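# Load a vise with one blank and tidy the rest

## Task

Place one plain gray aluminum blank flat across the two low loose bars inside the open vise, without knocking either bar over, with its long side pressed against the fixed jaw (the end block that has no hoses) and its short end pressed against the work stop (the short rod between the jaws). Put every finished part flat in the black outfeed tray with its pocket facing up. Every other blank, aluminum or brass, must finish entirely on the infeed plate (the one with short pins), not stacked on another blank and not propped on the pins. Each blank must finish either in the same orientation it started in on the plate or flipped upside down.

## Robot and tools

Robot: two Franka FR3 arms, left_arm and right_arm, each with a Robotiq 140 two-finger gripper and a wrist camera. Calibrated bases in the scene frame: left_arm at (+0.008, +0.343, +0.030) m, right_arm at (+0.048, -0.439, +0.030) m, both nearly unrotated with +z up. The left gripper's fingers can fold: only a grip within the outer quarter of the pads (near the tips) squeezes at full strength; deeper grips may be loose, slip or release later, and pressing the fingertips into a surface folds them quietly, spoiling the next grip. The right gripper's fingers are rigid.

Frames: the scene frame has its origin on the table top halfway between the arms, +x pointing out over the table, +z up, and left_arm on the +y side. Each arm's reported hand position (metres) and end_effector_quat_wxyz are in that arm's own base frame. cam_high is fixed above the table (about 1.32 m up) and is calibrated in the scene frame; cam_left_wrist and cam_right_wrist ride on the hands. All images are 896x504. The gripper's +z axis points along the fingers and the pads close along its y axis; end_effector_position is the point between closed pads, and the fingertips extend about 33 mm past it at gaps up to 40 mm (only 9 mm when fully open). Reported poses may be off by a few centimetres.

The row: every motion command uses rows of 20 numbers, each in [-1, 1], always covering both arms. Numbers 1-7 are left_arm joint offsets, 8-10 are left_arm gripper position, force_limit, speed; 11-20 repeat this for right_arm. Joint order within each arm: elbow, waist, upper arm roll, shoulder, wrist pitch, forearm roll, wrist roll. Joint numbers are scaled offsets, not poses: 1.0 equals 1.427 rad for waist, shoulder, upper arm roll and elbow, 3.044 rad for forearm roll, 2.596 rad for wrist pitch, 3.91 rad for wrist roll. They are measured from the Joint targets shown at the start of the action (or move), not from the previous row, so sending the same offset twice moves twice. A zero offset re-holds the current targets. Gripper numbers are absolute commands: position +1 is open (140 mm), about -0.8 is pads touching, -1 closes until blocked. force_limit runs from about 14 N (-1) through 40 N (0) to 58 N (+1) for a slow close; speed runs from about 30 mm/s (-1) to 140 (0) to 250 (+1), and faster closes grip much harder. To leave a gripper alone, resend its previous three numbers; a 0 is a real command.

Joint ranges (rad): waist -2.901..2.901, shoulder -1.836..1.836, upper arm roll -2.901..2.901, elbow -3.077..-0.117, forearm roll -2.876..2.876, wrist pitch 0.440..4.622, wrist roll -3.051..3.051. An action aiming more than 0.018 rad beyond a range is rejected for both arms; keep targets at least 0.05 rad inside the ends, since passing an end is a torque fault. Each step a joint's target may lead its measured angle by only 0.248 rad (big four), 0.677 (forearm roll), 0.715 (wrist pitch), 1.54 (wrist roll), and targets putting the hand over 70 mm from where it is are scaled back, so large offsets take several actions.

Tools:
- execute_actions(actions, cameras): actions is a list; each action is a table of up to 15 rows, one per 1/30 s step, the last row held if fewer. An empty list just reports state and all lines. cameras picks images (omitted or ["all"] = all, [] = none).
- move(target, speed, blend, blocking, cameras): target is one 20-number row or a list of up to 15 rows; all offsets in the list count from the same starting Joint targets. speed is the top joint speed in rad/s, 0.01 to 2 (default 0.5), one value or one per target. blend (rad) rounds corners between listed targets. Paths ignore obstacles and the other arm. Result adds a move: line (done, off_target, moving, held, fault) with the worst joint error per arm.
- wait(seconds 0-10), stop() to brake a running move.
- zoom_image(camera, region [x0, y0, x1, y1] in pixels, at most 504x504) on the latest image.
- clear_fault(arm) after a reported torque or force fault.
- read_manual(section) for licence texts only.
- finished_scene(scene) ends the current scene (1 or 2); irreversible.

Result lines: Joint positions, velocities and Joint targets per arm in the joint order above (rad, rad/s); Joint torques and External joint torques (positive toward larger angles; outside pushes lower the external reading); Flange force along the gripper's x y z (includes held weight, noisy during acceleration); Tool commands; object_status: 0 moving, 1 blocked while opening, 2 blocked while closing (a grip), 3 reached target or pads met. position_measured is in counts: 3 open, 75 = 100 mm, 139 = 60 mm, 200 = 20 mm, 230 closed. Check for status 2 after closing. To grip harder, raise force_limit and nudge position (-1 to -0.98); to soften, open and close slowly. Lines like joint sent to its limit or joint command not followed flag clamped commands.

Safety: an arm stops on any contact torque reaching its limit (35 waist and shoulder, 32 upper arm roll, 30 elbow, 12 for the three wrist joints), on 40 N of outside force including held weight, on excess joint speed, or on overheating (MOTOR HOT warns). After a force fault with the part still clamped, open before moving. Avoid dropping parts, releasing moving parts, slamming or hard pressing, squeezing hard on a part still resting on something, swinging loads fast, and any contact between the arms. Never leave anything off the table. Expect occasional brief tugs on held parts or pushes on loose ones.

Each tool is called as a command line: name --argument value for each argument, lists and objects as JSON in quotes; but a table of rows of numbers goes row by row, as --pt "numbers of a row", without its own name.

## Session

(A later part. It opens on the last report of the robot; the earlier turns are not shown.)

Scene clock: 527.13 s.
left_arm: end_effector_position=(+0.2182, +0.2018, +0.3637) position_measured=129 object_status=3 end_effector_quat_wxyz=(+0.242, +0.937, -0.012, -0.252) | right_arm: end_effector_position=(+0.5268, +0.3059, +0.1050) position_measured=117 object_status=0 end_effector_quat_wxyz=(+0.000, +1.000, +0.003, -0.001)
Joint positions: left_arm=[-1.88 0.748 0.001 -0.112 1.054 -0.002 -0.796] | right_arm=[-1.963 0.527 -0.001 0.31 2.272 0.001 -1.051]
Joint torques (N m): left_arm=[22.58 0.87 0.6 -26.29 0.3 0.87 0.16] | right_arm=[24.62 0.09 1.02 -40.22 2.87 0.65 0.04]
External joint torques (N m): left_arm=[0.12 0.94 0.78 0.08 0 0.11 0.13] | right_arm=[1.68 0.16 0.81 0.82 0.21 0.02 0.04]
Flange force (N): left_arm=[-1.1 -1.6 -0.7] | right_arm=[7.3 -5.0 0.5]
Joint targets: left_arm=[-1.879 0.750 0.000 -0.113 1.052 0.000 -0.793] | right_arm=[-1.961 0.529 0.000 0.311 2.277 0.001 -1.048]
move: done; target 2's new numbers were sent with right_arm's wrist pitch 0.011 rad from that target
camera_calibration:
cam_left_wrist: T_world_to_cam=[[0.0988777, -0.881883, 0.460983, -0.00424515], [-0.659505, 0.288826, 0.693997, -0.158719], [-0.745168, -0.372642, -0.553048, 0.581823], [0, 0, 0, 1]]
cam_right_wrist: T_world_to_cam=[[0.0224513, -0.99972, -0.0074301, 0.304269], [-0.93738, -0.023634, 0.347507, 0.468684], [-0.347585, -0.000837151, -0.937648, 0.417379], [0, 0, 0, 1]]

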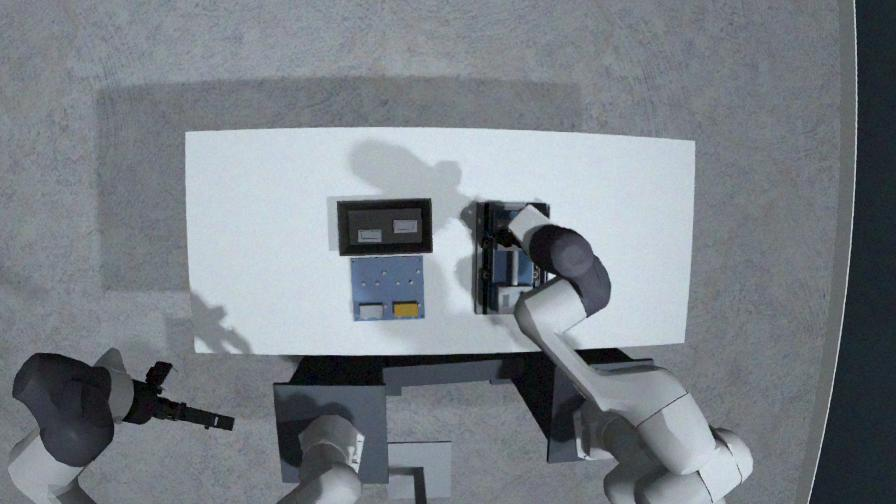

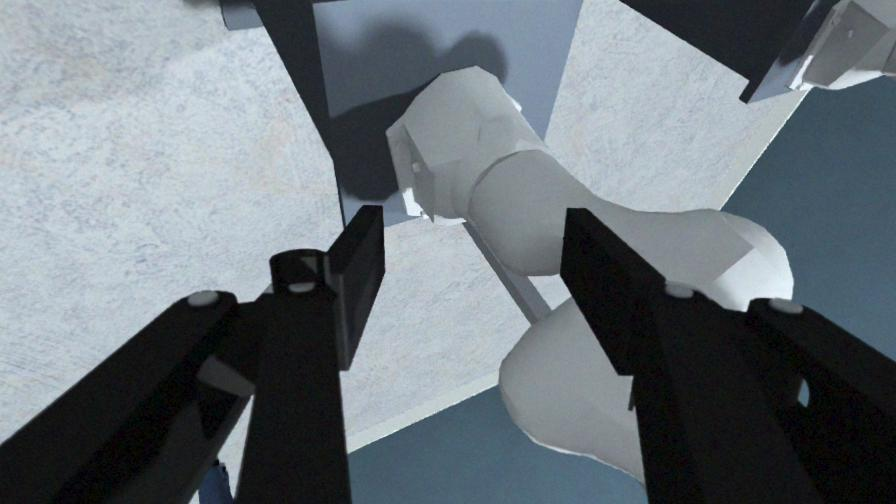

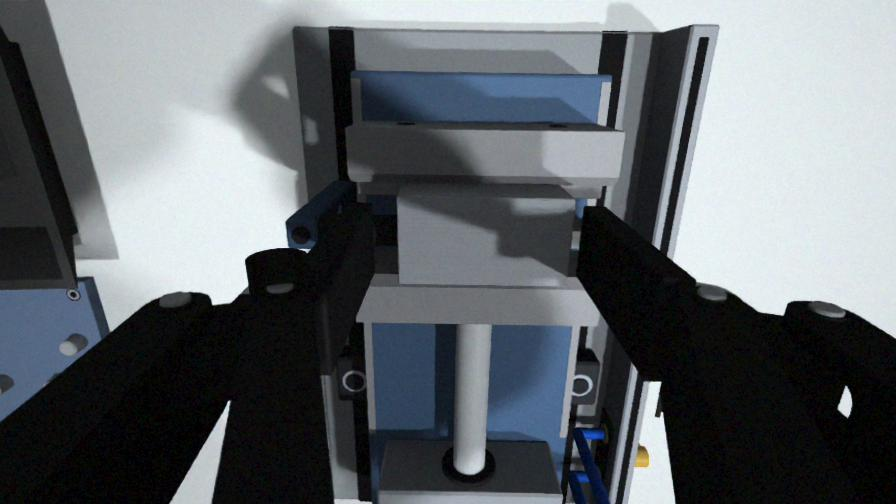

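zoom_image --camera "cam_right_wrist" --region '[280, 110, 640, 310]'

move --pt "0 0 0 0 0 0 0 0.0 -1 -1 -0.00105 0 0 -0.04954 -0.02685 0 0 0.1 -1 -1" --pt "0 0 0 0 0 0 0 0.0 -1 -1 -0.00453 0.01427 0 -0.16188 -0.08669 0 0.00521 0.1 -1 -1" --speed '[0.15, 0.5]' --blend '[0.03, 0]'

zoom_image --camera "cam_right_wrist" --region '[280, 20, 640, 220]'

zoom_image --camera "cam_high" --region '[320, 180, 572, 340]'

Scaled by 1.400 from the camera's 896x504 image, which has a finer 1280x720 frame.

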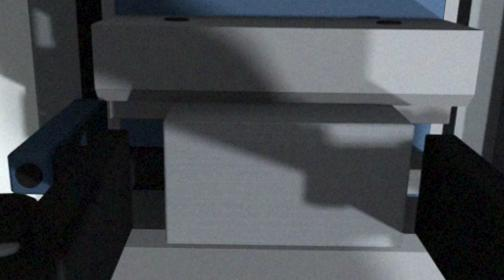

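Scene clock: 560.63 s.
left_arm: end_effector_position=(+0.2182, +0.2018, +0.3637) position_measured=129 object_status=3 end_effector_quat_wxyz=(+0.242, +0.937, -0.012, -0.252) | right_arm: end_effector_position=(+0.4941, +0.3007, +0.2222) position_measured=117 object_status=3 end_effector_quat_wxyz=(-0.004, +1.000, +0.004, +0.005)
Joint positions: left_arm=[-1.88 0.748 0.001 -0.112 1.054 -0.002 -0.796] | right_arm=[-1.966 0.548 -0.001 0.079 2.057 0.001 -1.032]
Joint velocities: left_arm=[within noise] | right_arm=[-0.001 0.001 0 0 -0.005 -0.001 0.005]
Joint torques (N m): left_arm=[22.56 0.86 0.54 -26.28 0.31 0.88 0.15] | right_arm=[25.66 0.12 0.81 -34.12 2.4 0.76 0.03]
External joint torques (N m): left_arm=[0.08 0.79 0.58 0.14 0.01 0.1 0.11] | right_arm=[1.04 0.04 0.65 1.15 -0.3 0.02 0.03]
Flange force (N): left_arm=[-0.8 -1.4 -0.6] | right_arm=[6.2 -4.5 -1.4]
Joint targets: left_arm=[-1.879 0.750 0.000 -0.113 1.052 0.000 -0.793] | right_arm=[-1.967 0.549 0.000 0.081 2.052 0.001 -1.028]
move: done; blend cut to 0 rad at target 1
camera_calibration:
cam_left_wrist: T_world_to_cam=[[0.0988779, -0.881879, 0.460991, -0.00425365], [-0.659498, 0.288836, 0.694, -0.158727], [-0.745175, -0.372644, -0.553037, 0.58182], [0, 0, 0, 1]]
cam_right_wrist: T_world_to_cam=[[0.0245021, -0.999597, -0.0143294, 0.301138], [-0.941103, -0.0278988, 0.336966, 0.402607], [-0.33723, 0.00522906, -0.941408, 0.509765], [0, 0, 0, 1]]

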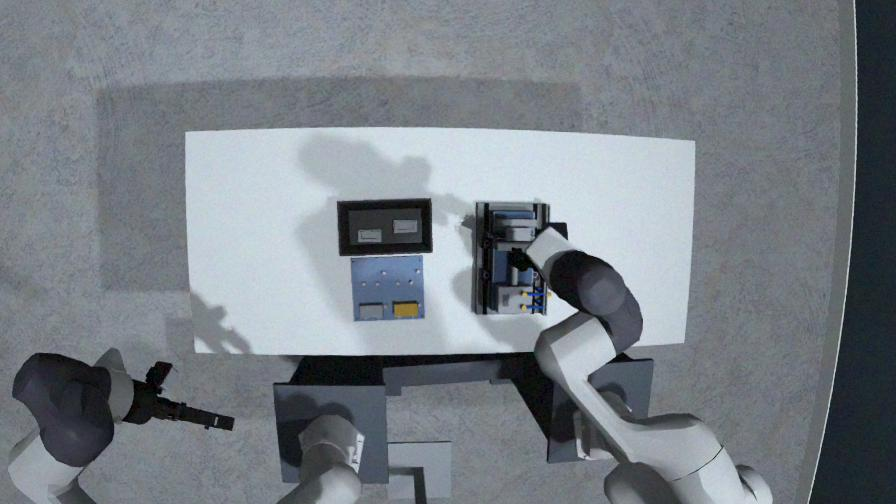

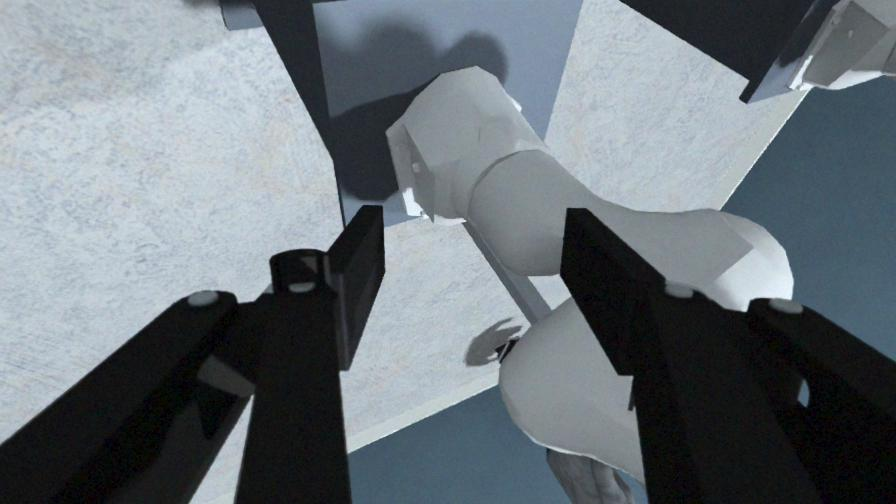

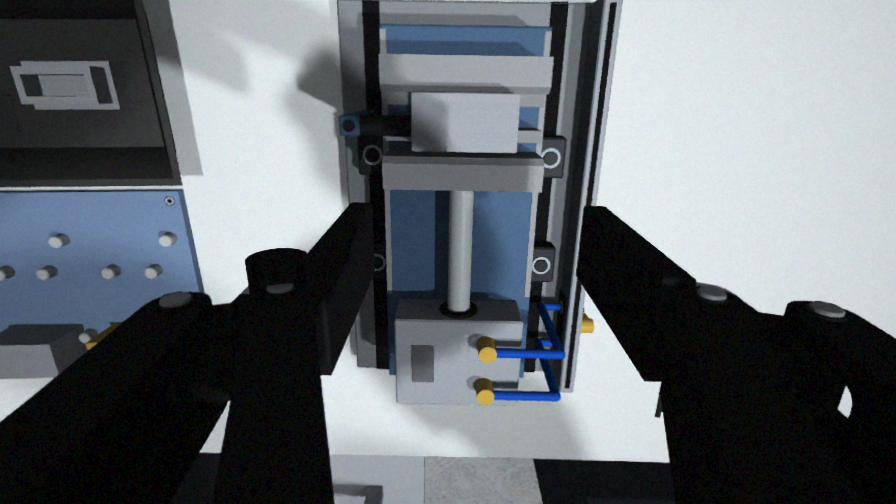

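Scaled by 1.400 from the camera's 896x504 image, which has a finer 1280x720 frame.

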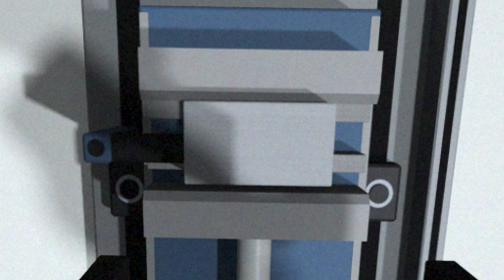

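Scaled by 2.000 from the camera's 896x504 image, which has a finer 1280x720 frame.

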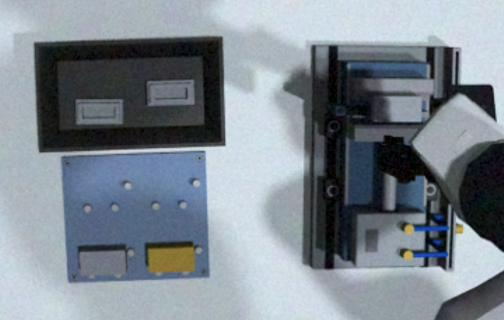

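zoom_image --camera "cam_right_wrist" --region '[370, 70, 470, 160]'

zoom_image --camera "cam_right_wrist" --region '[470, 70, 570, 160]'

Scaled by 5.040 from the camera's 896x504 image, which has a finer 1280x720 frame.

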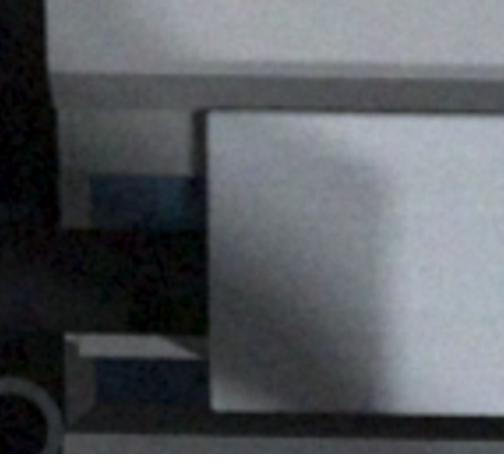

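Scaled by 5.040 from the camera's 896x504 image, which has a finer 1280x720 frame.

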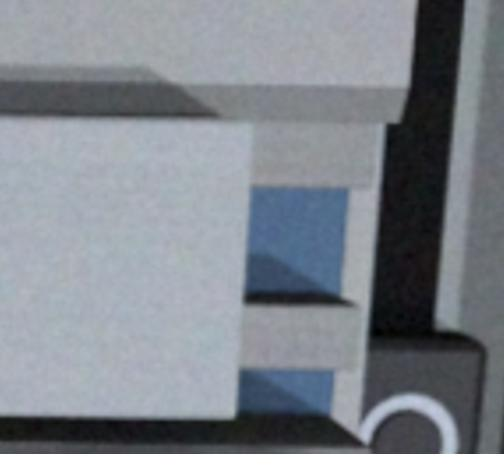

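zoom_image --camera "cam_right_wrist" --region '[496, 80, 546, 166]'

zoom_image --camera "cam_right_wrist" --region '[376, 80, 426, 166]'

Scaled by 5.860 from the camera's 896x504 image, which has a finer 1280x720 frame.

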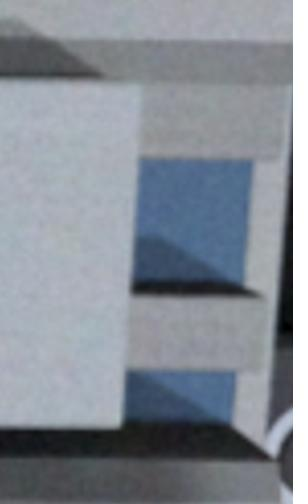

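Scaled by 5.860 from the camera's 896x504 image, which has a finer 1280x720 frame.

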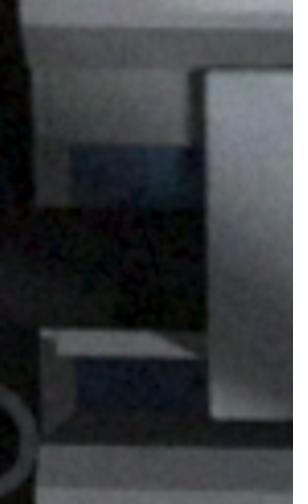

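zoom_image --camera "cam_high" --region '[335, 190, 440, 330]'

zoom_image --camera "cam_high" --region '[470, 195, 560, 265]'

Scaled by 3.600 from the camera's 896x504 image, which has a finer 1280x720 frame.

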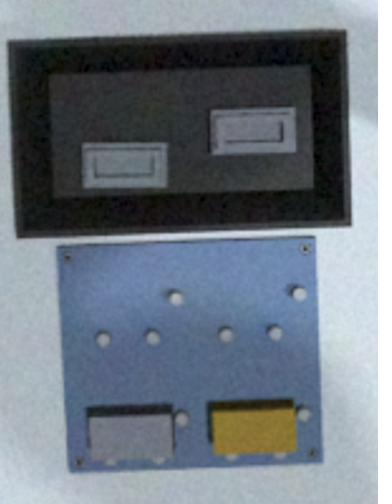

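Scaled by 5.600 from the camera's 896x504 image, which has a finer 1280x720 frame.

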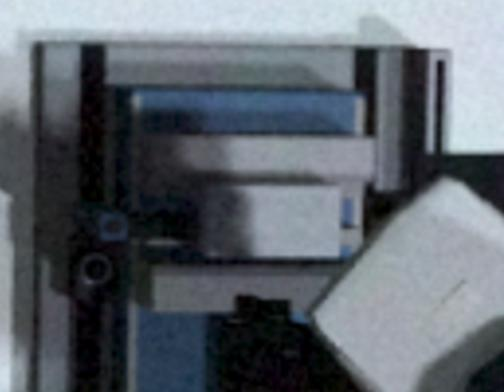

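finished_scene --scene 2

The scene is finished: the task was done.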